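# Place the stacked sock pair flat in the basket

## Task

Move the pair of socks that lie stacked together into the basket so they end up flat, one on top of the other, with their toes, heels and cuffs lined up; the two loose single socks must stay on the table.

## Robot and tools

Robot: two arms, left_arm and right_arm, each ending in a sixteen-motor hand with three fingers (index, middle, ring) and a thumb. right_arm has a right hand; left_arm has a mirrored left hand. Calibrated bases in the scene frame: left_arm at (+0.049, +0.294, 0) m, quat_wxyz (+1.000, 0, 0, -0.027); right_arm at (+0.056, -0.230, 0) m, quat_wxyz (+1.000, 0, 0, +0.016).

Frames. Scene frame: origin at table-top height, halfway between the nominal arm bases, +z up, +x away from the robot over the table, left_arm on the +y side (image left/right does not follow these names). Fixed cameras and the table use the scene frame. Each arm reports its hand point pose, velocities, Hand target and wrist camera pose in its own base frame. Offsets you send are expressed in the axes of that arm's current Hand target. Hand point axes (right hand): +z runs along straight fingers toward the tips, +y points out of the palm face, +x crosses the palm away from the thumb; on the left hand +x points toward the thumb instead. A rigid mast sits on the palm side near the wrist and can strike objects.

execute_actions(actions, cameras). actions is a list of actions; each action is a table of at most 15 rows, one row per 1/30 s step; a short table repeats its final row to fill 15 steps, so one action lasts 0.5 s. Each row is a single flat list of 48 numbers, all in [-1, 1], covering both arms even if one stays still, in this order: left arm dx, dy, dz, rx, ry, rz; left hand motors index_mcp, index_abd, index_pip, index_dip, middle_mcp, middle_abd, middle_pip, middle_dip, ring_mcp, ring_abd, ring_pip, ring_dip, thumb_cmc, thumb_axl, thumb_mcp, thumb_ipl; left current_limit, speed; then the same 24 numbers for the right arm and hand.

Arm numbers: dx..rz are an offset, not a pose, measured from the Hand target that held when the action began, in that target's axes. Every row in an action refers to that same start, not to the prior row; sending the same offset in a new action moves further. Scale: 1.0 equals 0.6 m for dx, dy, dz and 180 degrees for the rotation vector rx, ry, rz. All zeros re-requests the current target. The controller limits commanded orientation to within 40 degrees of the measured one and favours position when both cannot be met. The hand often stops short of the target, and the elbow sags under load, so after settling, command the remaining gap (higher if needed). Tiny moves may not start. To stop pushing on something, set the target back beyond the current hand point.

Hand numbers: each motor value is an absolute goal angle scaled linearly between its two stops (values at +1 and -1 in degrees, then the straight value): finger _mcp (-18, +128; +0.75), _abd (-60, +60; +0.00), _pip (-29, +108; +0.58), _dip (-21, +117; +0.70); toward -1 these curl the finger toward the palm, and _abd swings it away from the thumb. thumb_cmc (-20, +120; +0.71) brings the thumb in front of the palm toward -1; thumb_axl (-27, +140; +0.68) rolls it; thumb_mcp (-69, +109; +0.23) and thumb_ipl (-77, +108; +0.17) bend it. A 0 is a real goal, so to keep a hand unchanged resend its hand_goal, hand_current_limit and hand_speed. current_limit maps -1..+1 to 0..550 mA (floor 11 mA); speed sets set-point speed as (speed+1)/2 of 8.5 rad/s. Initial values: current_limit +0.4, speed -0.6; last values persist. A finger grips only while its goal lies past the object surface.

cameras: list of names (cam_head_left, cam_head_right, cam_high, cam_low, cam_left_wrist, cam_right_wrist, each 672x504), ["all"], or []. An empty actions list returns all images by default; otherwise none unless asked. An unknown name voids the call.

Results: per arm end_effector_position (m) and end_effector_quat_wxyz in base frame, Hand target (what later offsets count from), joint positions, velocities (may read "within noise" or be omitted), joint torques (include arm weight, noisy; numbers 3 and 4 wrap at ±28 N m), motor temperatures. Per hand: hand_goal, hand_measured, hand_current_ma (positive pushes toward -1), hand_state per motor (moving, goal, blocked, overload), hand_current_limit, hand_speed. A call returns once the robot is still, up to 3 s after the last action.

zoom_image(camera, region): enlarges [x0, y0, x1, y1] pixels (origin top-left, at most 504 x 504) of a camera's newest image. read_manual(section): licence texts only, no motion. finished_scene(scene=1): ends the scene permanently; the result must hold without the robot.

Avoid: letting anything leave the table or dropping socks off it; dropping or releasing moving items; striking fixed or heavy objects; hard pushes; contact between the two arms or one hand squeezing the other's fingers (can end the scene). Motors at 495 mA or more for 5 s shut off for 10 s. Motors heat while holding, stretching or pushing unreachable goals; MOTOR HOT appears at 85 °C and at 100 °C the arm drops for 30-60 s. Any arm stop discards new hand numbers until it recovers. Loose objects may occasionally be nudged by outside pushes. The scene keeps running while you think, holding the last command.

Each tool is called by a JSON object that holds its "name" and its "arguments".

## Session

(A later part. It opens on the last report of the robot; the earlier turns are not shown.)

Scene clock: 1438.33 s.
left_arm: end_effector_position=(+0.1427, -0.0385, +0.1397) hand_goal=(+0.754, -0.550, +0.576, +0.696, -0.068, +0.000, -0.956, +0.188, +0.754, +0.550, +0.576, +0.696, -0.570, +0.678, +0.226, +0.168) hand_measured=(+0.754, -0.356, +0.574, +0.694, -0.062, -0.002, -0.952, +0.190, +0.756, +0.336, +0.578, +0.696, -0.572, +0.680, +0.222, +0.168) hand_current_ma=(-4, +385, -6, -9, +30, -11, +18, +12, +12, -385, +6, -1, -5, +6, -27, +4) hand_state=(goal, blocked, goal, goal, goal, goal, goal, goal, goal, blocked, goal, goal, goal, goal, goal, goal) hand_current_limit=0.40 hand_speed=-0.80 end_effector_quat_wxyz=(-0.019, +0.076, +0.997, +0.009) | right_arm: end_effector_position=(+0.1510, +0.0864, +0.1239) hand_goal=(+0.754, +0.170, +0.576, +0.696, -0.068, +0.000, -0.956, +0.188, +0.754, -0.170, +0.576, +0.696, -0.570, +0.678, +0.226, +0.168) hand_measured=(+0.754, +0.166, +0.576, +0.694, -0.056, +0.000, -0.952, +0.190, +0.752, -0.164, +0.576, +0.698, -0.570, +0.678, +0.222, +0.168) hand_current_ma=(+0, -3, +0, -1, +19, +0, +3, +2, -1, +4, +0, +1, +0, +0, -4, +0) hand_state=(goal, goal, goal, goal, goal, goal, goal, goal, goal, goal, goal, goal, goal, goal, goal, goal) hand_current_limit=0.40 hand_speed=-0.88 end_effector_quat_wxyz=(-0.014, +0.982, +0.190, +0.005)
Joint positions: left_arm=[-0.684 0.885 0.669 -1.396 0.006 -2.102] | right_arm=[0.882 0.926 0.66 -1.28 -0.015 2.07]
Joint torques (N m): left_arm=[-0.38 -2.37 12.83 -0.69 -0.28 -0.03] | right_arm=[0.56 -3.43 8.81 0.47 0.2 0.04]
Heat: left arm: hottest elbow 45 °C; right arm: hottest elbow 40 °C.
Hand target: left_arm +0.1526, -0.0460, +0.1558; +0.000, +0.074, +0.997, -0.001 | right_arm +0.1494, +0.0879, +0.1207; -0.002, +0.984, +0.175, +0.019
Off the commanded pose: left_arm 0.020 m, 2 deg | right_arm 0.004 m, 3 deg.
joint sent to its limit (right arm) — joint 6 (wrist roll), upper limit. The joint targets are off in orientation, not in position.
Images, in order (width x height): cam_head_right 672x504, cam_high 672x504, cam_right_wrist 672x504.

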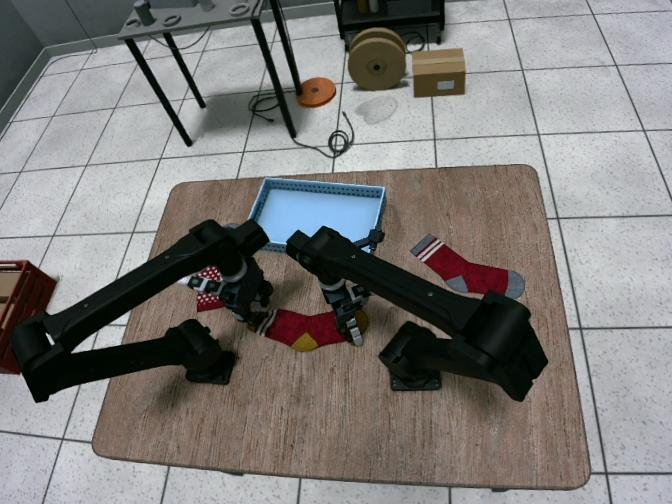

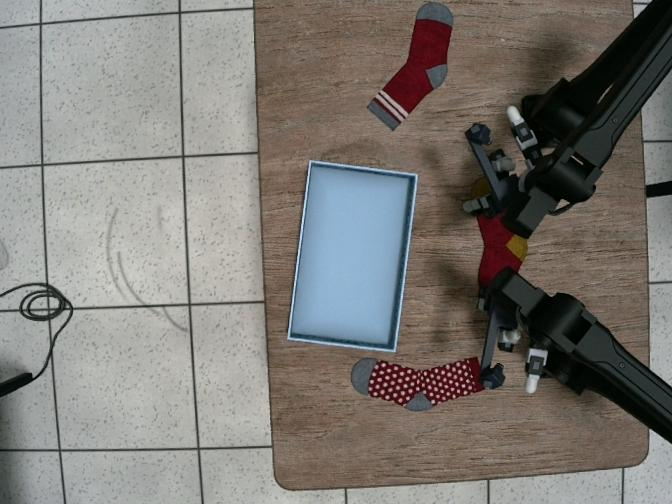

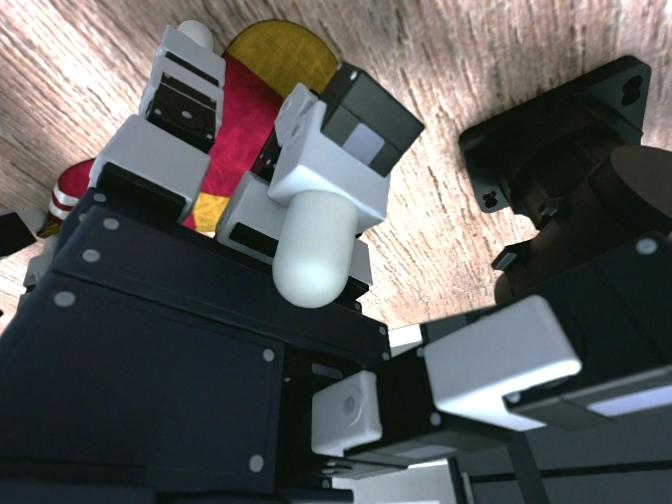

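{"name": "execute_actions", "arguments": {"actions": [[[0,0,0,0,0,0,0.754,-0.55,0.576,0.696,-0.068,0,-0.956,0.188,0.754,0.55,0.576,0.696,-0.571,0.678,0.226,0.168,0.4,-0.8,0,0,-0.0075,0,0,0,0.754,0.14,0.576,0.696,-0.068,0,-0.956,0.188,0.754,-0.14,0.576,0.696,-0.571,0.678,0.226,0.168,0.4,-0.88]],[[0,0,0,0,0,0,0.754,-0.55,0.576,0.696,-0.068,0,-0.956,0.188,0.754,0.55,0.576,0.696,-0.571,0.678,0.226,0.168,0.4,-0.8,0,0,0,0,0,0,0.754,0.05,0.576,0.696,-0.068,0,-0.956,0.188,0.754,-0.05,0.576,0.696,-0.571,0.678,0.226,0.168,0.4,-0.88]]]}}

{"name": "execute_actions", "arguments": {"actions": [[[0,0,0,0,0,0,0.754,-0.55,0.576,0.696,-0.068,0,-0.956,0.188,0.754,0.55,0.576,0.696,-0.571,0.678,0.226,0.168,0.4,-0.8,0,0,-0.003,0,0,0,0.754,-0.02,0.576,0.696,-0.068,0,-0.956,0.188,0.754,0.02,0.576,0.696,-0.571,0.678,0.226,0.168,0.4,-0.88]]]}}

Scene clock: 1451.60 s.
left_arm: end_effector_position=(+0.1427, -0.0385, +0.1397) hand_goal=(+0.754, -0.550, +0.576, +0.696, -0.068, +0.000, -0.956, +0.188, +0.754, +0.550, +0.576, +0.696, -0.570, +0.678, +0.226, +0.168) hand_measured=(+0.754, -0.356, +0.574, +0.694, -0.062, -0.002, -0.952, +0.190, +0.756, +0.336, +0.578, +0.696, -0.572, +0.680, +0.222, +0.168) hand_current_ma=(-4, +385, -6, -9, +30, -11, +18, +12, +12, -385, +6, -1, -5, +6, -27, +4) hand_state=(goal, blocked, goal, goal, goal, goal, goal, goal, goal, blocked, goal, goal, goal, goal, goal, goal) hand_current_limit=0.40 hand_speed=-0.80 end_effector_quat_wxyz=(-0.019, +0.076, +0.997, +0.009) | right_arm: end_effector_position=(+0.1511, +0.0863, +0.1242) hand_goal=(+0.754, +0.050, +0.576, +0.696, -0.068, +0.000, -0.956, +0.188, +0.754, -0.050, +0.576, +0.696, -0.570, +0.678, +0.226, +0.168) hand_measured=(+0.754, +0.100, +0.576, +0.694, -0.056, +0.000, -0.952, +0.190, +0.752, -0.112, +0.576, +0.698, -0.570, +0.678, +0.222, +0.168) hand_current_ma=(+0, +101, +0, -1, +19, +0, +3, +2, -1, -130, +0, +1, +0, +0, -4, +0) hand_state=(goal, blocked, goal, goal, goal, goal, goal, goal, goal, blocked, goal, goal, goal, goal, goal, goal) hand_current_limit=0.40 hand_speed=-0.88 end_effector_quat_wxyz=(-0.014, +0.982, +0.190, +0.006)
Joint positions: left_arm=[-0.684 0.885 0.669 -1.396 0.006 -2.102] | right_arm=[0.882 0.924 0.66 -1.28 -0.014 2.07]
Joint torques (N m): left_arm=[-0.5 -2.43 12.81 -0.64 -0.28 -0.04] | right_arm=[0.32 -3.66 9.66 -0.1 0.13 0.04]
Heat: left arm: hottest elbow 45 °C; right arm: hottest elbow 40 °C.
Hand target: left_arm +0.1526, -0.0460, +0.1558; +0.000, +0.074, +0.997, -0.001 | right_arm +0.1492, +0.0879, +0.1252; -0.002, +0.984, +0.175, +0.019
Off the commanded pose: left_arm 0.020 m, 2 deg | right_arm 0.003 m, 3 deg.
joint sent to its limit (right arm) — joint 6 (wrist roll), upper limit. The joint targets are off in orientation, not in position.

Scene clock: 1452.30 s.
left_arm: end_effector_position=(+0.1427, -0.0385, +0.1397) hand_goal=(+0.754, -0.550, +0.576, +0.696, -0.068, +0.000, -0.956, +0.188, +0.754, +0.550, +0.576, +0.696, -0.570, +0.678, +0.226, +0.168) hand_measured=(+0.754, -0.356, +0.574, +0.694, -0.062, -0.002, -0.952, +0.190, +0.756, +0.336, +0.578, +0.696, -0.572, +0.680, +0.222, +0.168) hand_current_ma=(-4, +385, -6, -9, +30, -11, +18, +12, +12, -385, +6, -1, -5, +6, -27, +4) hand_state=(goal, blocked, goal, goal, goal, goal, goal, goal, goal, blocked, goal, goal, goal, goal, goal, goal) hand_current_limit=0.40 hand_speed=-0.80 end_effector_quat_wxyz=(-0.019, +0.076, +0.997, +0.009) | right_arm: end_effector_position=(+0.1512, +0.0863, +0.1245) hand_goal=(+0.754, -0.020, +0.576, +0.696, -0.068, +0.000, -0.956, +0.188, +0.754, +0.020, +0.576, +0.696, -0.570, +0.678, +0.226, +0.168) hand_measured=(+0.754, +0.052, +0.576, +0.694, -0.056, +0.000, -0.952, +0.190, +0.752, -0.042, +0.576, +0.698, -0.570, +0.678, +0.222, +0.168) hand_current_ma=(+0, +162, +0, -1, +19, +0, +3, +2, -1, -133, +0, +1, +0, +0, -4, +0) hand_state=(goal, blocked, goal, goal, goal, goal, goal, goal, goal, blocked, goal, goal, goal, goal, goal, goal) hand_current_limit=0.40 hand_speed=-0.88 end_effector_quat_wxyz=(-0.015, +0.982, +0.190, +0.007)
Joint positions: left_arm=[-0.684 0.885 0.669 -1.396 0.006 -2.102] | right_arm=[0.882 0.922 0.66 -1.28 -0.014 2.07]
Joint torques (N m): left_arm=[-0.38 -2.43 12.83 -0.62 -0.28 -0.04] | right_arm=[0.44 -3.66 9.96 -0.31 0.12 0.05]
Heat: left arm: hottest elbow 45 °C; right arm: hottest elbow 40 °C.
Hand target: left_arm +0.1526, -0.0460, +0.1558; +0.000, +0.074, +0.997, -0.001 | right_arm +0.1492, +0.0879, +0.1270; -0.002, +0.984, +0.175, +0.019
Off the commanded pose: left_arm 0.020 m, 2 deg | right_arm 0.004 m, 3 deg.
joint sent to its limit (right arm) — joint 6 (wrist roll), upper limit. The joint targets are off in orientation, not in position.

{"name": "execute_actions", "arguments": {"actions": [[[0,0,0,0,0,0,0.754,-0.55,0.576,0.696,-0.068,0,-0.956,0.188,0.754,0.55,0.576,0.696,-0.571,0.678,0.226,0.168,0.4,-0.8,0,0,0,0,0,0,0.754,-0.1,0.576,0.696,-0.068,0,-0.956,0.188,0.754,0.1,0.576,0.696,-0.571,0.678,0.226,0.168,0.4,-0.88]],[[0,0,0,0,0,0,0.754,-0.55,0.576,0.696,-0.068,0,-0.956,0.188,0.754,0.55,0.576,0.696,-0.571,0.678,0.226,0.168,0.4,-0.8,0,0,0.008,0,0,0,0.754,-0.13,0.576,0.696,-0.068,0,-0.956,0.188,0.754,0.13,0.576,0.696,-0.571,0.678,0.226,0.168,0.4,-0.88]]]}}

{"name": "execute_actions", "arguments": {"actions": [[[0,0,0,0,0,0,0.754,-0.55,0.576,0.696,-0.068,0,-0.956,0.188,0.754,0.55,0.576,0.696,-0.571,0.678,0.226,0.168,0.4,-0.8,0,0,0.003,0,0,0,0.754,-0.18,0.576,0.696,-0.068,0,-0.956,0.188,0.754,0.18,0.576,0.696,-0.571,0.678,0.226,0.168,0.4,-0.88]]], "cameras": ["cam_right_wrist","cam_high"]}}

{"name": "zoom_image", "arguments": {"camera": "cam_right_wrist", "region": [100, 0, 400, 220]}}

{"name": "zoom_image", "arguments": {"camera": "cam_high", "region": [440, 140, 550, 300]}}

Scene clock: 1465.10 s.
left_arm: end_effector_position=(+0.1427, -0.0385, +0.1397) hand_goal=(+0.754, -0.550, +0.576, +0.696, -0.068, +0.000, -0.956, +0.188, +0.754, +0.550, +0.576, +0.696, -0.570, +0.678, +0.226, +0.168) hand_measured=(+0.754, -0.356, +0.574, +0.694, -0.062, -0.002, -0.952, +0.190, +0.756, +0.336, +0.578, +0.696, -0.572, +0.680, +0.222, +0.168) hand_current_ma=(-4, +385, -6, -9, +30, -11, +18, +12, +12, -385, +6, -1, -5, +6, -27, +4) hand_state=(goal, blocked, goal, goal, goal, goal, goal, goal, goal, blocked, goal, goal, goal, goal, goal, goal) hand_current_limit=0.40 hand_speed=-0.80 end_effector_quat_wxyz=(-0.019, +0.076, +0.997, +0.009) | right_arm: end_effector_position=(+0.1507, +0.0860, +0.1246) hand_goal=(+0.754, -0.130, +0.576, +0.696, -0.068, +0.000, -0.956, +0.188, +0.754, +0.130, +0.576, +0.696, -0.570, +0.678, +0.226, +0.168) hand_measured=(+0.754, -0.066, +0.576, +0.694, -0.056, +0.000, -0.952, +0.190, +0.752, +0.122, +0.576, +0.698, -0.570, +0.678, +0.222, +0.168) hand_current_ma=(-1, +138, +0, -1, +19, +0, +3, +2, -1, -8, +0, +1, +0, +0, -4, +0) hand_state=(goal, blocked, goal, goal, goal, goal, goal, goal, goal, goal, goal, goal, goal, goal, goal, goal) hand_current_limit=0.40 hand_speed=-0.88 end_effector_quat_wxyz=(-0.014, +0.982, +0.190, +0.006)
Joint positions: left_arm=[-0.684 0.885 0.669 -1.396 0.006 -2.102] | right_arm=[0.883 0.921 0.66 -1.282 -0.014 2.07]
Joint torques (N m): left_arm=[-0.44 -2.32 12.82 -0.64 -0.28 -0.03] | right_arm=[0.38 -3.25 9.14 0.39 0.14 0.05]
Heat: left arm: hottest elbow 45 °C; right arm: hottest elbow 40 °C.
Hand target: left_arm +0.1526, -0.0460, +0.1558; +0.000, +0.074, +0.997, -0.001 | right_arm +0.1493, +0.0879, +0.1222; -0.002, +0.984, +0.175, +0.019
Off the commanded pose: left_arm 0.020 m, 2 deg | right_arm 0.003 m, 3 deg.
joint sent to its limit (right arm) — joint 6 (wrist roll), upper limit. The joint targets are off in orientation, not in position.

Scene clock: 1465.80 s.
left_arm: end_effector_position=(+0.1427, -0.0385, +0.1397) hand_goal=(+0.754, -0.550, +0.576, +0.696, -0.068, +0.000, -0.956, +0.188, +0.754, +0.550, +0.576, +0.696, -0.570, +0.678, +0.226, +0.168) hand_measured=(+0.754, -0.356, +0.574, +0.694, -0.062, -0.002, -0.952, +0.190, +0.756, +0.336, +0.578, +0.696, -0.572, +0.680, +0.222, +0.168) hand_current_ma=(-4, +385, -6, -9, +30, -11, +18, +12, +12, -385, +6, -1, -5, +6, -27, +4) hand_state=(goal, blocked, goal, goal, goal, goal, goal, goal, goal, blocked, goal, goal, goal, goal, goal, goal) hand_current_limit=0.40 hand_speed=-0.80 end_effector_quat_wxyz=(-0.019, +0.076, +0.997, +0.009) | right_arm: end_effector_position=(+0.1498, +0.0863, +0.1240) hand_goal=(+0.754, -0.180, +0.576, +0.696, -0.068, +0.000, -0.956, +0.188, +0.754, +0.180, +0.576, +0.696, -0.570, +0.678, +0.226, +0.168) hand_measured=(+0.750, -0.080, +0.574, +0.694, -0.056, +0.000, -0.952, +0.190, +0.752, +0.172, +0.576, +0.698, -0.570, +0.678, +0.222, +0.168) hand_current_ma=(-5, +256, -1, -1, +19, +0, +3, +2, -1, -8, +0, +1, +0, +0, -4, +0) hand_state=(goal, blocked, goal, goal, goal, goal, goal, goal, goal, goal, goal, goal, goal, goal, goal, goal) hand_current_limit=0.40 hand_speed=-0.88 end_effector_quat_wxyz=(-0.015, +0.981, +0.191, +0.005)
Joint positions: left_arm=[-0.684 0.885 0.669 -1.396 0.006 -2.102] | right_arm=[0.884 0.921 0.659 -1.282 -0.018 2.07]
Joint torques (N m): left_arm=[-0.44 -2.37 12.83 -0.64 -0.28 -0.04] | right_arm=[0.26 -3.08 8.94 0.65 0.29 0.03]
Heat: left arm: hottest elbow 45 °C; right arm: hottest elbow 40 °C.
Hand target: left_arm +0.1526, -0.0460, +0.1558; +0.000, +0.074, +0.997, -0.001 | right_arm +0.1494, +0.0880, +0.1204; -0.002, +0.984, +0.175, +0.019
Off the commanded pose: left_arm 0.020 m, 2 deg | right_arm 0.004 m, 3 deg.
joint sent to its limit (right arm) — joint 6 (wrist roll), upper limit. The joint targets are off in orientation, not in position.
Images, in order (width x height): cam_high 672x504, cam_right_wrist 672x504.

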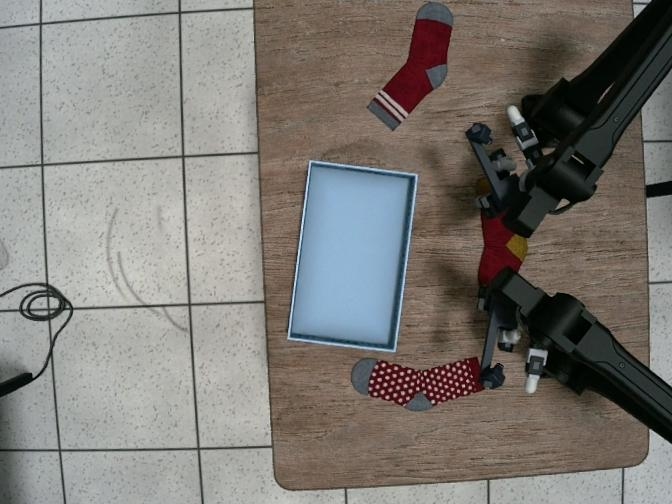

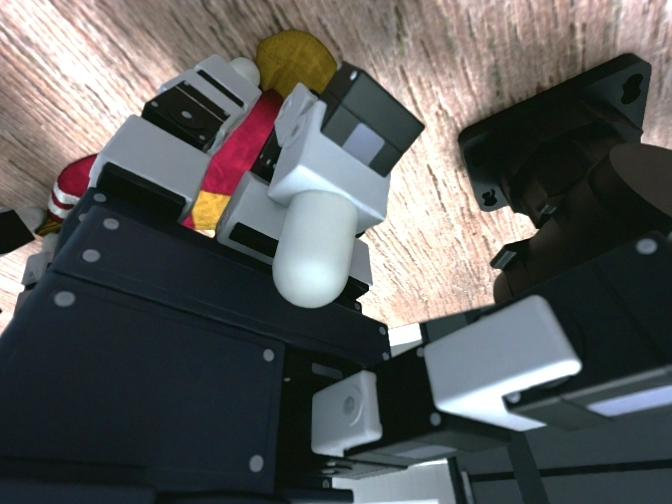

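Scaled by 1.680.

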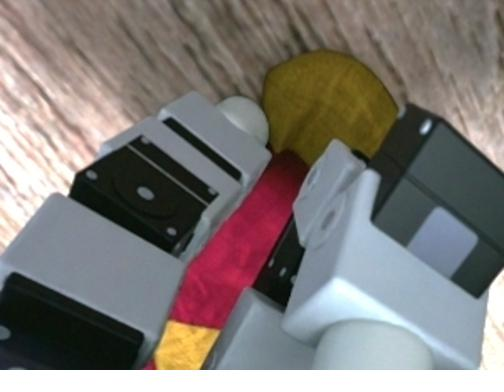

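Scaled by 3.150.

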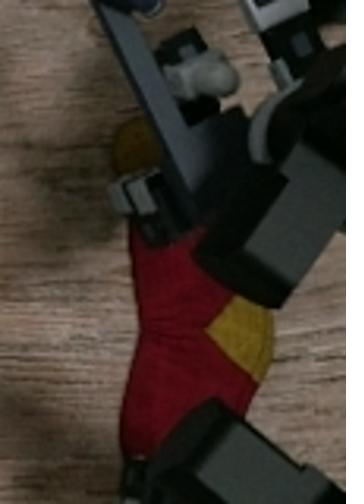

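{"name": "execute_actions", "arguments": {"actions": [[[0,0,0,0,0,0,0.754,-0.55,0.576,0.696,-0.068,0,-0.956,0.188,0.754,0.55,0.576,0.696,-0.571,0.678,0.226,0.168,0.4,-0.8,0,0,-0.004,0,0,0,0.754,-0.2,0.576,0.696,-0.068,0,-0.956,0.188,0.754,0.18,0.576,0.696,-0.571,0.678,0.226,0.168,0.4,-0.88]]]}}

{"name": "execute_actions", "arguments": {"actions": [[[0,0,0,0,0,0,0.754,-0.55,0.576,0.696,-0.068,0,-0.956,0.188,0.754,0.55,0.576,0.696,-0.571,0.678,0.226,0.168,0.4,-0.8,0,0,0,0,0,0,0.754,-0.22,0.576,0.696,-0.068,0,-0.956,0.188,0.754,0.2,0.576,0.696,-0.571,0.678,0.226,0.168,0.4,-0.88]]]}}

Scene clock: 1473.17 s.
left_arm: end_effector_position=(+0.1427, -0.0385, +0.1397) hand_goal=(+0.754, -0.550, +0.576, +0.696, -0.068, +0.000, -0.956, +0.188, +0.754, +0.550, +0.576, +0.696, -0.570, +0.678, +0.226, +0.168) hand_measured=(+0.754, -0.356, +0.574, +0.694, -0.062, -0.002, -0.952, +0.190, +0.756, +0.336, +0.578, +0.696, -0.572, +0.680, +0.222, +0.168) hand_current_ma=(-4, +385, -6, -9, +30, -11, +18, +12, +12, -385, +6, -1, -5, +6, -27, +4) hand_state=(goal, blocked, goal, goal, goal, goal, goal, goal, goal, blocked, goal, goal, goal, goal, goal, goal) hand_current_limit=0.40 hand_speed=-0.80 end_effector_quat_wxyz=(-0.019, +0.076, +0.997, +0.009) | right_arm: end_effector_position=(+0.1491, +0.0858, +0.1241) hand_goal=(+0.754, -0.200, +0.576, +0.696, -0.068, +0.000, -0.956, +0.188, +0.754, +0.180, +0.576, +0.696, -0.570, +0.678, +0.226, +0.168) hand_measured=(+0.750, -0.094, +0.574, +0.694, -0.056, +0.000, -0.952, +0.190, +0.752, +0.172, +0.576, +0.698, -0.570, +0.678, +0.222, +0.168) hand_current_ma=(-4, +278, -1, -1, +19, +0, +3, +2, -1, -8, +0, +1, +0, +0, -4, +0) hand_state=(goal, blocked, goal, goal, goal, goal, goal, goal, goal, goal, goal, goal, goal, goal, goal, goal) hand_current_limit=0.40 hand_speed=-0.88 end_effector_quat_wxyz=(-0.015, +0.981, +0.191, +0.003)
Joint positions: left_arm=[-0.684 0.885 0.669 -1.396 0.006 -2.102] | right_arm=[0.884 0.921 0.659 -1.285 -0.019 2.07]
Joint torques (N m): left_arm=[-0.44 -2.37 12.82 -0.64 -0.27 -0.03] | right_arm=[0.21 -3.37 9.35 0.4 0.33 0.04]
Heat: left arm: hottest elbow 45 °C; right arm: hottest elbow 39 °C.
Hand target: left_arm +0.1526, -0.0460, +0.1558; +0.000, +0.074, +0.997, -0.001 | right_arm +0.1493, +0.0879, +0.1228; -0.002, +0.984, +0.175, +0.019
Off the commanded pose: left_arm 0.020 m, 2 deg | right_arm 0.003 m, 3 deg.
joint sent to its limit (right arm) — joint 6 (wrist roll), upper limit. The joint targets are off in orientation, not in position.

Scene clock: 1473.87 s.
left_arm: end_effector_position=(+0.1427, -0.0385, +0.1397) hand_goal=(+0.754, -0.550, +0.576, +0.696, -0.068, +0.000, -0.956, +0.188, +0.754, +0.550, +0.576, +0.696, -0.570, +0.678, +0.226, +0.168) hand_measured=(+0.754, -0.356, +0.574, +0.694, -0.062, -0.002, -0.952, +0.190, +0.756, +0.336, +0.578, +0.696, -0.572, +0.680, +0.222, +0.168) hand_current_ma=(-4, +385, -6, -9, +30, -11, +18, +12, +12, -385, +6, -1, -5, +6, -27, +4) hand_state=(goal, blocked, goal, goal, goal, goal, goal, goal, goal, blocked, goal, goal, goal, goal, goal, goal) hand_current_limit=0.40 hand_speed=-0.80 end_effector_quat_wxyz=(-0.019, +0.076, +0.997, +0.009) | right_arm: end_effector_position=(+0.1499, +0.0858, +0.1242) hand_goal=(+0.754, -0.220, +0.576, +0.696, -0.068, +0.000, -0.956, +0.188, +0.754, +0.200, +0.576, +0.696, -0.570, +0.678, +0.226, +0.168) hand_measured=(+0.750, -0.212, +0.574, +0.694, -0.056, +0.000, -0.952, +0.190, +0.752, +0.192, +0.576, +0.698, -0.570, +0.678, +0.222, +0.168) hand_current_ma=(-4, +7, -1, -1, +19, +0, +3, +2, -1, -8, +0, +1, +0, +0, -4, +0) hand_state=(goal, goal, goal, goal, goal, goal, goal, goal, goal, goal, goal, goal, goal, goal, goal, goal) hand_current_limit=0.40 hand_speed=-0.88 end_effector_quat_wxyz=(-0.014, +0.981, +0.191, +0.005)
Joint positions: left_arm=[-0.684 0.885 0.669 -1.396 0.006 -2.102] | right_arm=[0.884 0.921 0.659 -1.283 -0.015 2.07]
Joint torques (N m): left_arm=[-0.5 -2.43 12.81 -0.61 -0.28 -0.03] | right_arm=[0.32 -3.25 9.36 0.32 0.21 0.04]
Heat: left arm: hottest elbow 45 °C; right arm: hottest elbow 39 °C.
Hand target: left_arm +0.1526, -0.0460, +0.1558; +0.000, +0.074, +0.997, -0.001 | right_arm +0.1493, +0.0879, +0.1228; -0.002, +0.984, +0.175, +0.019
Off the commanded pose: left_arm 0.020 m, 2 deg | right_arm 0.003 m, 3 deg.
joint sent to its limit (right arm) — joint 6 (wrist roll), upper limit. The joint targets are off in orientation, not in position.

{"name": "execute_actions", "arguments": {"actions": [[[0,0,0,0,0,0,0.754,-0.55,0.576,0.696,-0.068,0,-0.956,0.188,0.754,0.55,0.576,0.696,-0.571,0.678,0.226,0.168,0.4,-0.8,0,0,0.0045,0,0,0,0.754,-0.22,0.576,0.696,-0.068,0,-0.956,0.188,0.754,0.21,0.576,0.696,-0.571,0.678,0.226,0.168,0.4,-0.88]]], "cameras": ["cam_right_wrist","cam_high"]}}

{"name": "zoom_image", "arguments": {"camera": "cam_right_wrist", "region": [100, 0, 400, 220]}}

Scene clock: 1483.77 s.
left_arm: end_effector_position=(+0.1427, -0.0385, +0.1397) hand_goal=(+0.754, -0.550, +0.576, +0.696, -0.068, +0.000, -0.956, +0.188, +0.754, +0.550, +0.576, +0.696, -0.570, +0.678, +0.226, +0.168) hand_measured=(+0.754, -0.356, +0.574, +0.694, -0.062, -0.002, -0.952, +0.190, +0.756, +0.336, +0.578, +0.696, -0.572, +0.680, +0.222, +0.168) hand_current_ma=(-4, +385, -6, -9, +30, -11, +18, +12, +12, -385, +6, -1, -5, +6, -27, +4) hand_state=(goal, blocked, goal, goal, goal, goal, goal, goal, goal, blocked, goal, goal, goal, goal, goal, goal) hand_current_limit=0.40 hand_speed=-0.80 end_effector_quat_wxyz=(-0.019, +0.076, +0.997, +0.009) | right_arm: end_effector_position=(+0.1503, +0.0862, +0.1238) hand_goal=(+0.754, -0.220, +0.576, +0.696, -0.068, +0.000, -0.956, +0.188, +0.754, +0.210, +0.576, +0.696, -0.570, +0.678, +0.226, +0.168) hand_measured=(+0.750, -0.212, +0.574, +0.694, -0.056, +0.000, -0.952, +0.190, +0.752, +0.202, +0.576, +0.698, -0.570, +0.678, +0.222, +0.168) hand_current_ma=(-4, +7, -1, -1, +19, +0, +3, +2, -1, -7, +0, +1, +0, +0, -4, +0) hand_state=(goal, goal, goal, goal, goal, goal, goal, goal, goal, goal, goal, goal, goal, goal, goal, goal) hand_current_limit=0.40 hand_speed=-0.88 end_effector_quat_wxyz=(-0.015, +0.981, +0.191, +0.006)
Joint positions: left_arm=[-0.684 0.885 0.669 -1.396 0.006 -2.102] | right_arm=[0.884 0.921 0.658 -1.28 -0.015 2.07]
Joint torques (N m): left_arm=[-0.5 -2.43 12.81 -0.61 -0.28 -0.04] | right_arm=[0.21 -2.9 8.96 0.53 0.2 0.04]
Heat: left arm: hottest elbow 45 °C; right arm: hottest elbow 38 °C.
Hand target: left_arm +0.1526, -0.0460, +0.1558; +0.000, +0.074, +0.997, -0.001 | right_arm +0.1494, +0.0880, +0.1202; -0.002, +0.984, +0.175, +0.019
Off the commanded pose: left_arm 0.020 m, 2 deg | right_arm 0.004 m, 3 deg.
joint sent to its limit (right arm) — joint 6 (wrist roll), upper limit. The joint targets are off in orientation, not in position.
Images, in order (width x height): cam_high 672x504, cam_right_wrist 672x504.

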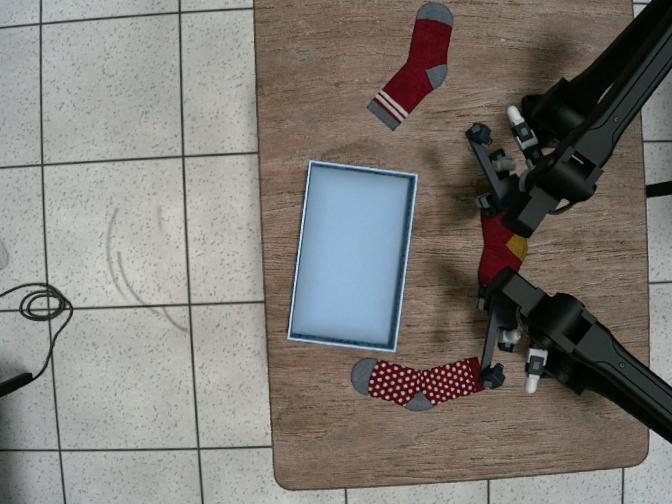

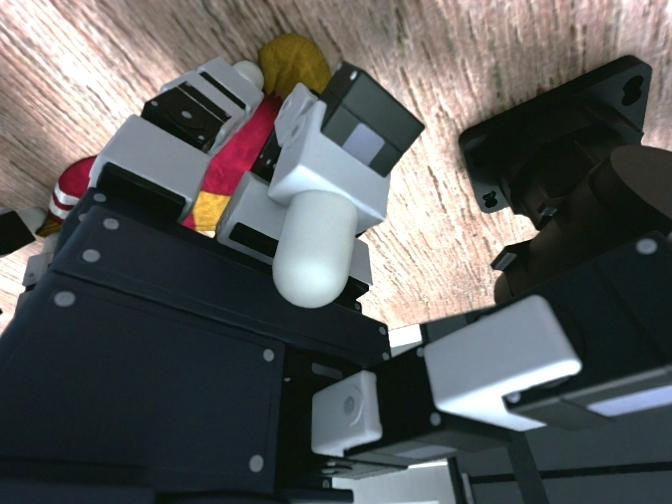

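Scaled by 1.680.

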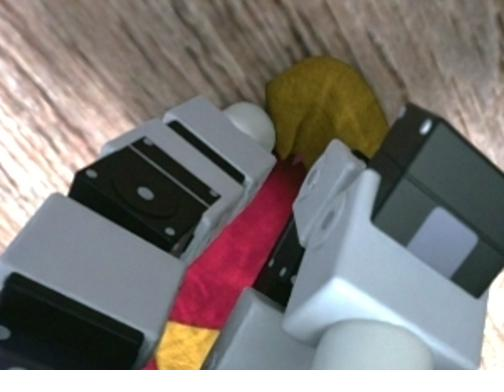

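{"name": "execute_actions", "arguments": {"actions": [[[0,0,0,0,0,0,0.754,-0.55,0.576,0.696,-0.068,0,-0.956,0.188,0.754,0.55,0.576,0.696,-0.571,0.678,0.226,0.168,0.4,-0.8,0,0,0.001,0,0,0,0.754,-0.27,0.576,0.696,-0.068,0,-0.956,0.188,0.754,0.26,0.576,0.696,-0.571,0.678,0.226,0.168,0.4,-0.88]]]}}

{"name": "execute_actions", "arguments": {"actions": [[[0,0,0,0,0,0,0.754,-0.55,0.576,0.696,-0.068,0,-0.956,0.188,0.754,0.55,0.576,0.696,-0.571,0.678,0.226,0.168,0.4,-0.8,0,0,0.0015,0,0,0,0.754,-0.3,0.576,0.696,-0.068,0,-0.956,0.188,0.754,0.29,0.576,0.696,-0.571,0.678,0.226,0.168,0.4,-0.88]]], "cameras": ["cam_right_wrist"]}}

{"name": "zoom_image", "arguments": {"camera": "cam_right_wrist", "region": [100, 0, 400, 220]}}

Scene clock: 1491.63 s.
left_arm: end_effector_position=(+0.1427, -0.0385, +0.1397) hand_goal=(+0.754, -0.550, +0.576, +0.696, -0.068, +0.000, -0.956, +0.188, +0.754, +0.550, +0.576, +0.696, -0.570, +0.678, +0.226, +0.168) hand_measured=(+0.754, -0.356, +0.574, +0.694, -0.062, -0.002, -0.952, +0.190, +0.756, +0.336, +0.578, +0.696, -0.572, +0.680, +0.222, +0.168) hand_current_ma=(-4, +385, -6, -9, +30, -11, +18, +12, +12, -385, +6, -1, -5, +6, -27, +4) hand_state=(goal, blocked, goal, goal, goal, goal, goal, goal, goal, blocked, goal, goal, goal, goal, goal, goal) hand_current_limit=0.40 hand_speed=-0.80 end_effector_quat_wxyz=(-0.019, +0.076, +0.997, +0.009) | right_arm: end_effector_position=(+0.1504, +0.0863, +0.1226) hand_goal=(+0.754, -0.270, +0.576, +0.696, -0.068, +0.000, -0.956, +0.188, +0.754, +0.260, +0.576, +0.696, -0.570, +0.678, +0.226, +0.168) hand_measured=(+0.750, -0.256, +0.574, +0.694, -0.056, +0.000, -0.952, +0.190, +0.752, +0.248, +0.576, +0.698, -0.570, +0.678, +0.222, +0.168) hand_current_ma=(-3, +16, -1, -1, +19, +0, +3, +2, -1, -12, +0, +1, +0, +0, -4, +0) hand_state=(goal, goal, goal, goal, goal, goal, goal, goal, goal, goal, goal, goal, goal, goal, goal, goal) hand_current_limit=0.40 hand_speed=-0.88 end_effector_quat_wxyz=(-0.015, +0.981, +0.191, +0.007)
Joint positions: left_arm=[-0.684 0.885 0.669 -1.396 0.006 -2.102] | right_arm=[0.884 0.921 0.655 -1.275 -0.015 2.07]
Joint torques (N m): left_arm=[-0.38 -2.37 12.81 -0.64 -0.28 -0.04] | right_arm=[0.32 -2.96 9.03 0.36 0.2 0.04]
Heat: left arm: hottest elbow 45 °C; right arm: hottest elbow 38 °C.
Hand target: left_arm +0.1526, -0.0460, +0.1558; +0.000, +0.074, +0.997, -0.001 | right_arm +0.1494, +0.0879, +0.1195; -0.002, +0.984, +0.175, +0.019
Off the commanded pose: left_arm 0.020 m, 2 deg | right_arm 0.004 m, 3 deg.
joint sent to its limit (right arm) — joint 6 (wrist roll), upper limit. The joint targets are off in orientation, not in position.

Scene clock: 1492.33 s.
left_arm: end_effector_position=(+0.1427, -0.0385, +0.1397) hand_goal=(+0.754, -0.550, +0.576, +0.696, -0.068, +0.000, -0.956, +0.188, +0.754, +0.550, +0.576, +0.696, -0.570, +0.678, +0.226, +0.168) hand_measured=(+0.754, -0.356, +0.574, +0.694, -0.062, -0.002, -0.952, +0.190, +0.756, +0.336, +0.578, +0.696, -0.572, +0.680, +0.222, +0.168) hand_current_ma=(-4, +385, -6, -9, +30, -11, +18, +12, +12, -385, +6, -1, -5, +6, -27, +4) hand_state=(goal, blocked, goal, goal, goal, goal, goal, goal, goal, blocked, goal, goal, goal, goal, goal, goal) hand_current_limit=0.40 hand_speed=-0.80 end_effector_quat_wxyz=(-0.019, +0.076, +0.997, +0.009) | right_arm: end_effector_position=(+0.1505, +0.0865, +0.1218) hand_goal=(+0.754, -0.300, +0.576, +0.696, -0.068, +0.000, -0.956, +0.188, +0.754, +0.290, +0.576, +0.696, -0.570, +0.678, +0.226, +0.168) hand_measured=(+0.750, -0.288, +0.574, +0.694, -0.056, +0.000, -0.952, +0.190, +0.752, +0.278, +0.576, +0.698, -0.570, +0.678, +0.222, +0.168) hand_current_ma=(-3, +13, -1, -1, +19, +0, +3, +2, -1, -14, +0, +1, +0, +0, -4, +0) hand_state=(goal, goal, goal, goal, goal, goal, goal, goal, goal, goal, goal, goal, goal, goal, goal, goal) hand_current_limit=0.40 hand_speed=-0.88 end_effector_quat_wxyz=(-0.016, +0.981, +0.191, +0.007)
Joint positions: left_arm=[-0.684 0.885 0.669 -1.396 0.006 -2.102] | right_arm=[0.884 0.921 0.653 -1.272 -0.015 2.07]
Joint torques (N m): left_arm=[-0.38 -2.37 12.82 -0.62 -0.27 -0.04] | right_arm=[0.03 -2.84 9.09 0.44 0.21 0.05]
Heat: left arm: hottest elbow 45 °C; right arm: hottest elbow 38 °C.
Hand target: left_arm +0.1526, -0.0460, +0.1558; +0.000, +0.074, +0.997, -0.001 | right_arm +0.1494, +0.0879, +0.1186; -0.002, +0.984, +0.175, +0.019
Off the commanded pose: left_arm 0.020 m, 2 deg | right_arm 0.004 m, 3 deg.
joint sent to its limit (right arm) — joint 6 (wrist roll), upper limit. The joint targets are off in orientation, not in position.
Images, in order (width x height): cam_right_wrist 672x504.

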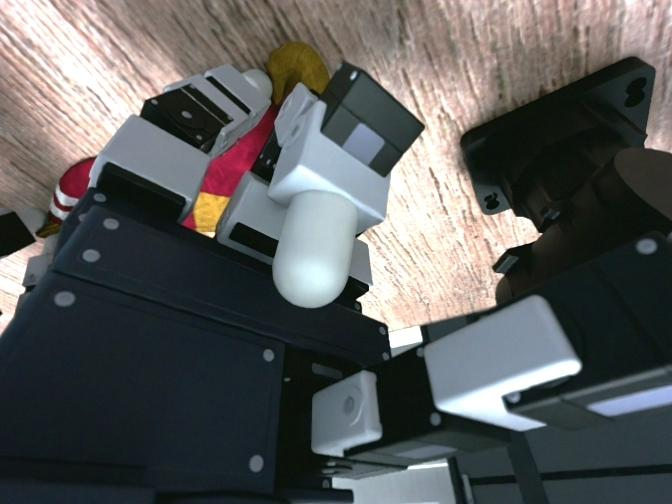

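Scaled by 1.680.

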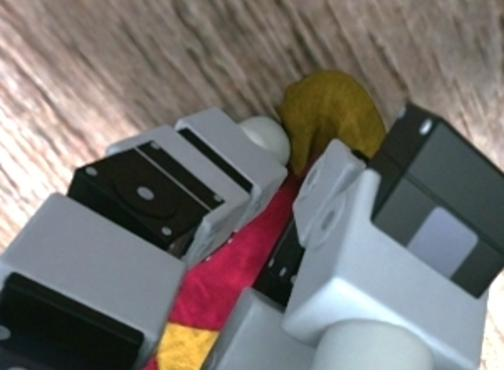

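{"name": "execute_actions", "arguments": {"actions": [[[0,0,0,0,0,0,0.754,-0.55,0.576,0.696,-0.068,0,-0.956,0.188,0.754,0.55,0.576,0.696,-0.571,0.678,0.226,0.168,0.4,-0.8,0,0,0.002,0,0,0,0.754,-0.33,0.576,0.696,-0.068,0,-0.956,0.188,0.754,0.32,0.576,0.696,-0.571,0.678,0.226,0.168,0.4,-0.88]]]}}

{"name": "execute_actions", "arguments": {"actions": [[[0,0,0,0,0,0,0.754,-0.55,0.576,0.696,-0.068,0,-0.956,0.188,0.754,0.55,0.576,0.696,-0.571,0.678,0.226,0.168,0.4,-0.8,0,0,0.002,0,0,0,0.754,-0.35,0.576,0.696,-0.068,0,-0.956,0.188,0.754,0.34,0.576,0.696,-0.571,0.678,0.226,0.168,0.4,-0.88]]], "cameras": ["cam_right_wrist"]}}

{"name": "zoom_image", "arguments": {"camera": "cam_right_wrist", "region": [100, 0, 400, 220]}}

Scene clock: 1500.87 s.
left_arm: end_effector_position=(+0.1427, -0.0385, +0.1397) hand_goal=(+0.754, -0.550, +0.576, +0.696, -0.068, +0.000, -0.956, +0.188, +0.754, +0.550, +0.576, +0.696, -0.570, +0.678, +0.226, +0.168) hand_measured=(+0.754, -0.356, +0.574, +0.694, -0.062, -0.002, -0.952, +0.190, +0.756, +0.336, +0.578, +0.696, -0.572, +0.680, +0.222, +0.168) hand_current_ma=(-4, +385, -6, -9, +30, -11, +18, +12, +12, -385, +6, -1, -5, +6, -27, +4) hand_state=(goal, blocked, goal, goal, goal, goal, goal, goal, goal, blocked, goal, goal, goal, goal, goal, goal) hand_current_limit=0.40 hand_speed=-0.80 end_effector_quat_wxyz=(-0.019, +0.076, +0.997, +0.009) | right_arm: end_effector_position=(+0.1507, +0.0867, +0.1210) hand_goal=(+0.754, -0.330, +0.576, +0.696, -0.068, +0.000, -0.956, +0.188, +0.754, +0.320, +0.576, +0.696, -0.570, +0.678, +0.226, +0.168) hand_measured=(+0.750, -0.318, +0.574, +0.694, -0.056, +0.000, -0.952, +0.190, +0.752, +0.308, +0.576, +0.698, -0.570, +0.678, +0.222, +0.168) hand_current_ma=(-3, +14, -1, -1, +19, +0, +3, +2, -1, -14, +0, +1, +0, +0, -4, +0) hand_state=(goal, goal, goal, goal, goal, goal, goal, goal, goal, goal, goal, goal, goal, goal, goal, goal) hand_current_limit=0.40 hand_speed=-0.88 end_effector_quat_wxyz=(-0.016, +0.981, +0.191, +0.008)
Joint positions: left_arm=[-0.684 0.885 0.669 -1.396 0.006 -2.102] | right_arm=[0.884 0.921 0.651 -1.268 -0.015 2.07]
Joint torques (N m): left_arm=[-0.44 -2.32 12.82 -0.65 -0.27 -0.03] | right_arm=[0.15 -2.78 9.02 0.43 0.21 0.03]
Heat: left arm: hottest elbow 45 °C; right arm: hottest elbow 38 °C.
Hand target: left_arm +0.1526, -0.0460, +0.1558; +0.000, +0.074, +0.997, -0.001 | right_arm +0.1495, +0.0880, +0.1175; -0.002, +0.984, +0.175, +0.019
Off the commanded pose: left_arm 0.020 m, 2 deg | right_arm 0.004 m, 3 deg.
joint sent to its limit (right arm) — joint 6 (wrist roll), upper limit. The joint targets are off in orientation, not in position.

Scene clock: 1501.57 s.
left_arm: end_effector_position=(+0.1427, -0.0385, +0.1397) hand_goal=(+0.754, -0.550, +0.576, +0.696, -0.068, +0.000, -0.956, +0.188, +0.754, +0.550, +0.576, +0.696, -0.570, +0.678, +0.226, +0.168) hand_measured=(+0.754, -0.356, +0.574, +0.694, -0.062, -0.002, -0.952, +0.190, +0.756, +0.336, +0.578, +0.696, -0.572, +0.680, +0.222, +0.168) hand_current_ma=(-4, +385, -6, -9, +30, -11, +18, +12, +12, -385, +6, -1, -5, +6, -27, +4) hand_state=(goal, blocked, goal, goal, goal, goal, goal, goal, goal, blocked, goal, goal, goal, goal, goal, goal) hand_current_limit=0.40 hand_speed=-0.80 end_effector_quat_wxyz=(-0.019, +0.076, +0.997, +0.009) | right_arm: end_effector_position=(+0.1507, +0.0868, +0.1204) hand_goal=(+0.754, -0.350, +0.576, +0.696, -0.068, +0.000, -0.956, +0.188, +0.754, +0.340, +0.576, +0.696, -0.570, +0.678, +0.226, +0.168) hand_measured=(+0.750, -0.334, +0.574, +0.694, -0.056, +0.000, -0.952, +0.190, +0.752, +0.324, +0.576, +0.698, -0.570, +0.678, +0.222, +0.168) hand_current_ma=(-3, +22, -1, -1, +19, +0, +3, +2, -1, -21, +0, +1, +0, +0, -4, +0) hand_state=(goal, goal, goal, goal, goal, goal, goal, goal, goal, goal, goal, goal, goal, goal, goal, goal) hand_current_limit=0.40 hand_speed=-0.88 end_effector_quat_wxyz=(-0.017, +0.981, +0.191, +0.008)
Joint positions: left_arm=[-0.684 0.885 0.669 -1.396 0.006 -2.102] | right_arm=[0.884 0.921 0.65 -1.265 -0.015 2.07]
Joint torques (N m): left_arm=[-0.38 -2.32 12.82 -0.62 -0.27 -0.03] | right_arm=[0.26 -2.67 8.88 0.53 0.21 0.04]
Heat: left arm: hottest elbow 45 °C; right arm: hottest elbow 38 °C.
Hand target: left_arm +0.1526, -0.0460, +0.1558; +0.000, +0.074, +0.997, -0.001 | right_arm +0.1495, +0.0879, +0.1162; -0.002, +0.984, +0.175, +0.019
Off the commanded pose: left_arm 0.020 m, 2 deg | right_arm 0.004 m, 3 deg.
joint sent to its limit (right arm) — joint 6 (wrist roll), upper limit. The joint targets are off in orientation, not in position.
Images, in order (width x height): cam_right_wrist 672x504.

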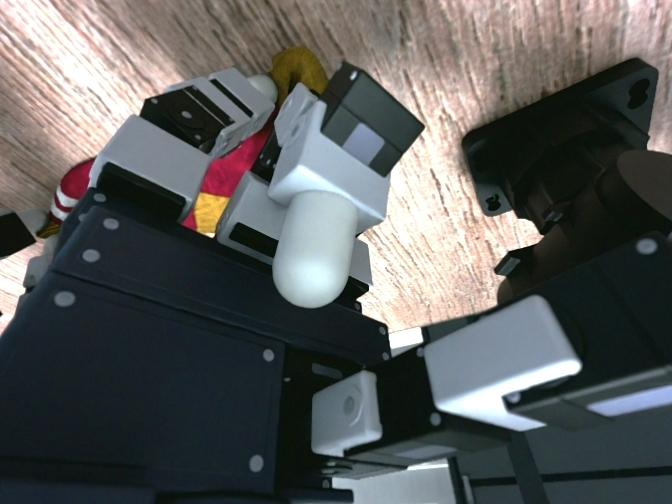

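Scaled by 1.680.

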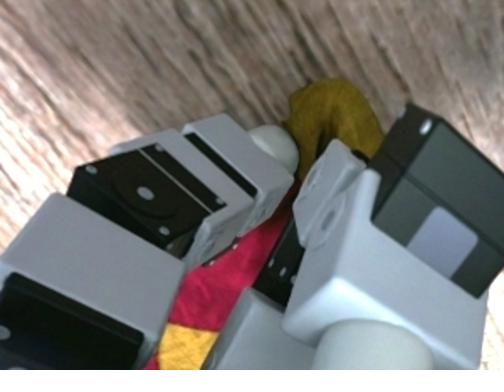

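{"name": "execute_actions", "arguments": {"actions": [[[0,0,0,0,0,0,0.754,-0.55,0.576,0.696,-0.068,0,-0.956,0.188,0.754,0.55,0.576,0.696,-0.571,0.678,0.226,0.168,0.4,-0.8,0,0,0.0015,0,0,0,0.754,-0.4,0.576,0.696,-0.068,0,-0.956,0.188,0.754,0.39,0.576,0.696,-0.571,0.678,0.226,0.168,0.4,-0.88]]]}}

{"name": "execute_actions", "arguments": {"actions": [[[0,0,0,0,0,0,0.754,-0.55,0.576,0.696,-0.068,0,-0.956,0.188,0.754,0.55,0.576,0.696,-0.571,0.678,0.226,0.168,0.4,-0.8,0,0,0.001,0,0,0,0.754,-0.48,0.576,0.696,-0.068,0,-0.956,0.188,0.754,0.47,0.576,0.696,-0.571,0.678,0.226,0.168,0.4,-0.88]]], "cameras": ["cam_right_wrist"]}}

{"name": "zoom_image", "arguments": {"camera": "cam_right_wrist", "region": [210, 30, 350, 130]}}

Scene clock: 1509.43 s.
left_arm: end_effector_position=(+0.1427, -0.0385, +0.1397) hand_goal=(+0.754, -0.550, +0.576, +0.696, -0.068, +0.000, -0.956, +0.188, +0.754, +0.550, +0.576, +0.696, -0.570, +0.678, +0.226, +0.168) hand_measured=(+0.754, -0.356, +0.574, +0.694, -0.062, -0.002, -0.952, +0.190, +0.756, +0.336, +0.578, +0.696, -0.572, +0.680, +0.222, +0.168) hand_current_ma=(-4, +385, -6, -9, +30, -11, +18, +12, +12, -385, +6, -1, -5, +6, -27, +4) hand_state=(goal, blocked, goal, goal, goal, goal, goal, goal, goal, blocked, goal, goal, goal, goal, goal, goal) hand_current_limit=0.40 hand_speed=-0.80 end_effector_quat_wxyz=(-0.019, +0.076, +0.997, +0.009) | right_arm: end_effector_position=(+0.1515, +0.0874, +0.1198) hand_goal=(+0.754, -0.400, +0.576, +0.696, -0.068, +0.000, -0.956, +0.188, +0.754, +0.390, +0.576, +0.696, -0.570, +0.678, +0.226, +0.168) hand_measured=(+0.752, -0.354, +0.574, +0.694, -0.056, +0.000, -0.952, +0.190, +0.752, +0.340, +0.576, +0.698, -0.570, +0.678, +0.222, +0.168) hand_current_ma=(-1, +85, -1, -1, +19, +0, +3, +2, -1, -100, +0, +1, +0, +0, -4, +0) hand_state=(goal, blocked, goal, goal, goal, goal, goal, goal, goal, blocked, goal, goal, goal, goal, goal, goal) hand_current_limit=0.40 hand_speed=-0.88 end_effector_quat_wxyz=(-0.018, +0.981, +0.191, +0.010)
Joint positions: left_arm=[-0.684 0.885 0.669 -1.396 0.006 -2.102] | right_arm=[0.884 0.921 0.649 -1.26 -0.014 2.07]
Joint torques (N m): left_arm=[-0.5 -2.37 12.82 -0.61 -0.28 -0.03] | right_arm=[0.26 -2.73 8.88 0.39 0.17 0.04]
Heat: left arm: hottest elbow 45 °C; right arm: hottest elbow 39 °C.
Hand target: left_arm +0.1526, -0.0460, +0.1558; +0.000, +0.074, +0.997, -0.001 | right_arm +0.1496, +0.0880, +0.1154; -0.002, +0.984, +0.175, +0.019
Off the commanded pose: left_arm 0.020 m, 2 deg | right_arm 0.005 m, 3 deg.
joint sent to its limit (right arm) — joint 6 (wrist roll), upper limit. The joint targets are off in orientation, not in position.

Scene clock: 1510.13 s.
left_arm: end_effector_position=(+0.1427, -0.0385, +0.1397) hand_goal=(+0.754, -0.550, +0.576, +0.696, -0.068, +0.000, -0.956, +0.188, +0.754, +0.550, +0.576, +0.696, -0.570, +0.678, +0.226, +0.168) hand_measured=(+0.754, -0.356, +0.574, +0.694, -0.062, -0.002, -0.952, +0.190, +0.756, +0.336, +0.578, +0.696, -0.572, +0.680, +0.222, +0.168) hand_current_ma=(-4, +385, -6, -9, +30, -11, +18, +12, +12, -385, +6, -1, -5, +6, -27, +4) hand_state=(goal, blocked, goal, goal, goal, goal, goal, goal, goal, blocked, goal, goal, goal, goal, goal, goal) hand_current_limit=0.40 hand_speed=-0.80 end_effector_quat_wxyz=(-0.019, +0.076, +0.997, +0.009) | right_arm: end_effector_position=(+0.1521, +0.0878, +0.1197) hand_goal=(+0.754, -0.480, +0.576, +0.696, -0.068, +0.000, -0.956, +0.188, +0.754, +0.470, +0.576, +0.696, -0.570, +0.678, +0.226, +0.168) hand_measured=(+0.752, -0.372, +0.574, +0.694, -0.056, +0.000, -0.952, +0.190, +0.752, +0.344, +0.576, +0.698, -0.570, +0.678, +0.222, +0.168) hand_current_ma=(-1, +285, -1, -1, +19, +0, +3, +2, -1, -350, +0, +1, +0, +0, -4, +0) hand_state=(goal, blocked, goal, goal, goal, goal, goal, goal, goal, blocked, goal, goal, goal, goal, goal, goal) hand_current_limit=0.40 hand_speed=-0.88 end_effector_quat_wxyz=(-0.018, +0.981, +0.191, +0.012)
Joint positions: left_arm=[-0.684 0.885 0.669 -1.396 0.006 -2.102] | right_arm=[0.884 0.921 0.649 -1.257 -0.013 2.07]
Joint torques (N m): left_arm=[-0.44 -2.37 12.82 -0.66 -0.28 -0.02] | right_arm=[0.21 -2.55 8.76 0.43 0.14 0.03]
Heat: left arm: hottest elbow 45 °C; right arm: hottest elbow 39 °C.
Hand target: left_arm +0.1526, -0.0460, +0.1558; +0.000, +0.074, +0.997, -0.001 | right_arm +0.1497, +0.0881, +0.1148; -0.002, +0.984, +0.175, +0.019
Off the commanded pose: left_arm 0.020 m, 2 deg | right_arm 0.006 m, 3 deg.
joint sent to its limit (right arm) — joint 6 (wrist roll), upper limit. The joint targets are off in orientation, not in position.
Images, in order (width x height): cam_right_wrist 672x504.

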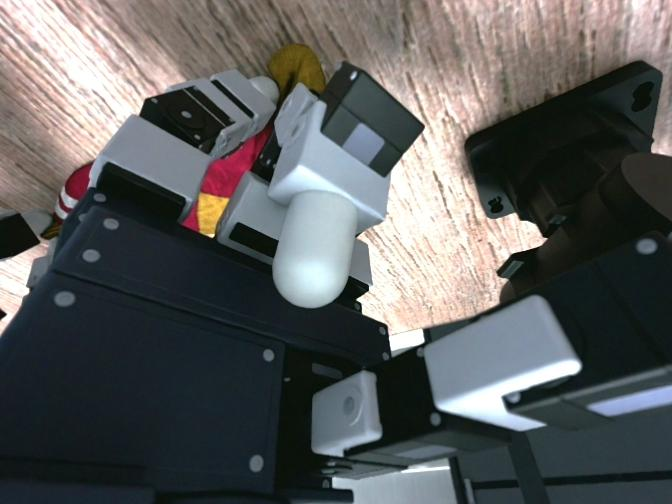

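Scaled by 3.600.

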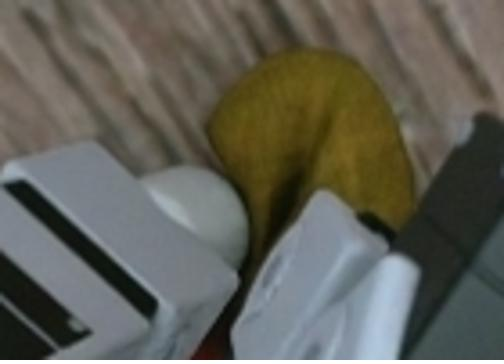

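{"name": "execute_actions", "arguments": {"actions": [[[0,0,0,0,0,0,0.754,-0.55,0.576,0.696,-0.068,0,-0.956,0.188,0.754,0.55,0.576,0.696,-0.571,0.678,0.226,0.168,0.4,-0.8,0,0,0,0,0,0,0.754,-0.56,0.576,0.696,-0.068,0,-0.956,0.188,0.754,0.56,0.576,0.696,-0.571,0.678,0.226,0.168,0.4,-0.88]],[[0,0,0,0,0,0,0.754,-0.55,0.576,0.696,-0.068,0,-0.956,0.188,0.754,0.55,0.576,0.696,-0.571,0.678,0.226,0.168,0.4,-0.8,0,0,-0.01,0,0,0,0.754,-0.58,0.576,0.696,-0.068,0,-0.956,0.188,0.754,0.57,0.576,0.696,-0.571,0.678,0.226,0.168,0.4,-0.88]],[[0,0,0,0,0,0,0.754,-0.55,0.576,0.696,-0.068,0,-0.956,0.188,0.754,0.55,0.576,0.696,-0.571,0.678,0.226,0.168,0.4,-0.8,0,0,-0.015,0,0,0,0.754,-0.58,0.576,0.696,-0.068,0,-0.956,0.188,0.754,0.57,0.576,0.696,-0.571,0.678,0.226,0.168,0.4,-0.88]]], "cameras": ["cam_right_wrist"]}}

{"name": "zoom_image", "arguments": {"camera": "cam_right_wrist", "region": [210, 30, 350, 130]}}

Scene clock: 1520.70 s.
left_arm: end_effector_position=(+0.1427, -0.0385, +0.1397) hand_goal=(+0.754, -0.550, +0.576, +0.696, -0.068, +0.000, -0.956, +0.188, +0.754, +0.550, +0.576, +0.696, -0.570, +0.678, +0.226, +0.168) hand_measured=(+0.754, -0.356, +0.574, +0.694, -0.062, -0.002, -0.952, +0.190, +0.756, +0.336, +0.578, +0.696, -0.572, +0.680, +0.222, +0.168) hand_current_ma=(-4, +385, -6, -9, +30, -11, +18, +12, +12, -385, +6, -1, -5, +6, -27, +4) hand_state=(goal, blocked, goal, goal, goal, goal, goal, goal, goal, blocked, goal, goal, goal, goal, goal, goal) hand_current_limit=0.40 hand_speed=-0.80 end_effector_quat_wxyz=(-0.019, +0.076, +0.997, +0.009) | right_arm: end_effector_position=(+0.1488, +0.0838, +0.1208) hand_goal=(+0.754, -0.580, +0.576, +0.696, -0.068, +0.000, -0.956, +0.188, +0.754, +0.570, +0.576, +0.696, -0.570, +0.678, +0.226, +0.168) hand_measured=(+0.754, -0.376, +0.576, +0.694, -0.056, +0.000, -0.952, +0.190, +0.756, +0.346, +0.576, +0.698, -0.570, +0.678, +0.222, +0.168) hand_current_ma=(+0, +385, +0, -1, +19, +0, +3, +2, +1, -385, +0, +1, +0, +0, -4, +0) hand_state=(goal, blocked, goal, goal, goal, goal, goal, goal, goal, blocked, goal, goal, goal, goal, goal, goal) hand_current_limit=0.40 hand_speed=-0.88 end_effector_quat_wxyz=(-0.011, +0.982, +0.191, +0.004)
Joint positions: left_arm=[-0.684 0.885 0.669 -1.396 0.006 -2.102] | right_arm=[0.884 0.921 0.649 -1.278 -0.013 2.07]
Joint torques (N m): left_arm=[-0.38 -2.49 12.81 -0.62 -0.28 -0.03] | right_arm=[0.26 -3.66 11.36 -0.76 0.11 0.04]
Heat: left arm: hottest elbow 45 °C; right arm: hottest elbow 38 °C.
Hand target: left_arm +0.1526, -0.0460, +0.1558; +0.000, +0.074, +0.997, -0.001 | right_arm +0.1491, +0.0879, +0.1298; -0.002, +0.984, +0.175, +0.019
Off the commanded pose: left_arm 0.020 m, 2 deg | right_arm 0.010 m, 3 deg.
joint sent to its limit (right arm) — joint 6 (wrist roll), upper limit. The joint targets are off in orientation, not in position.
Images, in order (width x height): cam_right_wrist 672x504.

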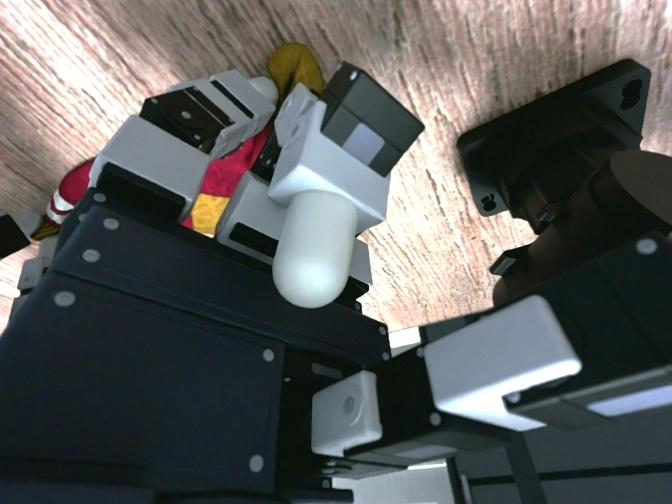

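Scaled by 3.600.

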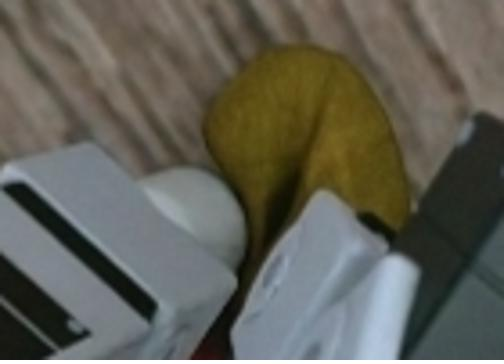

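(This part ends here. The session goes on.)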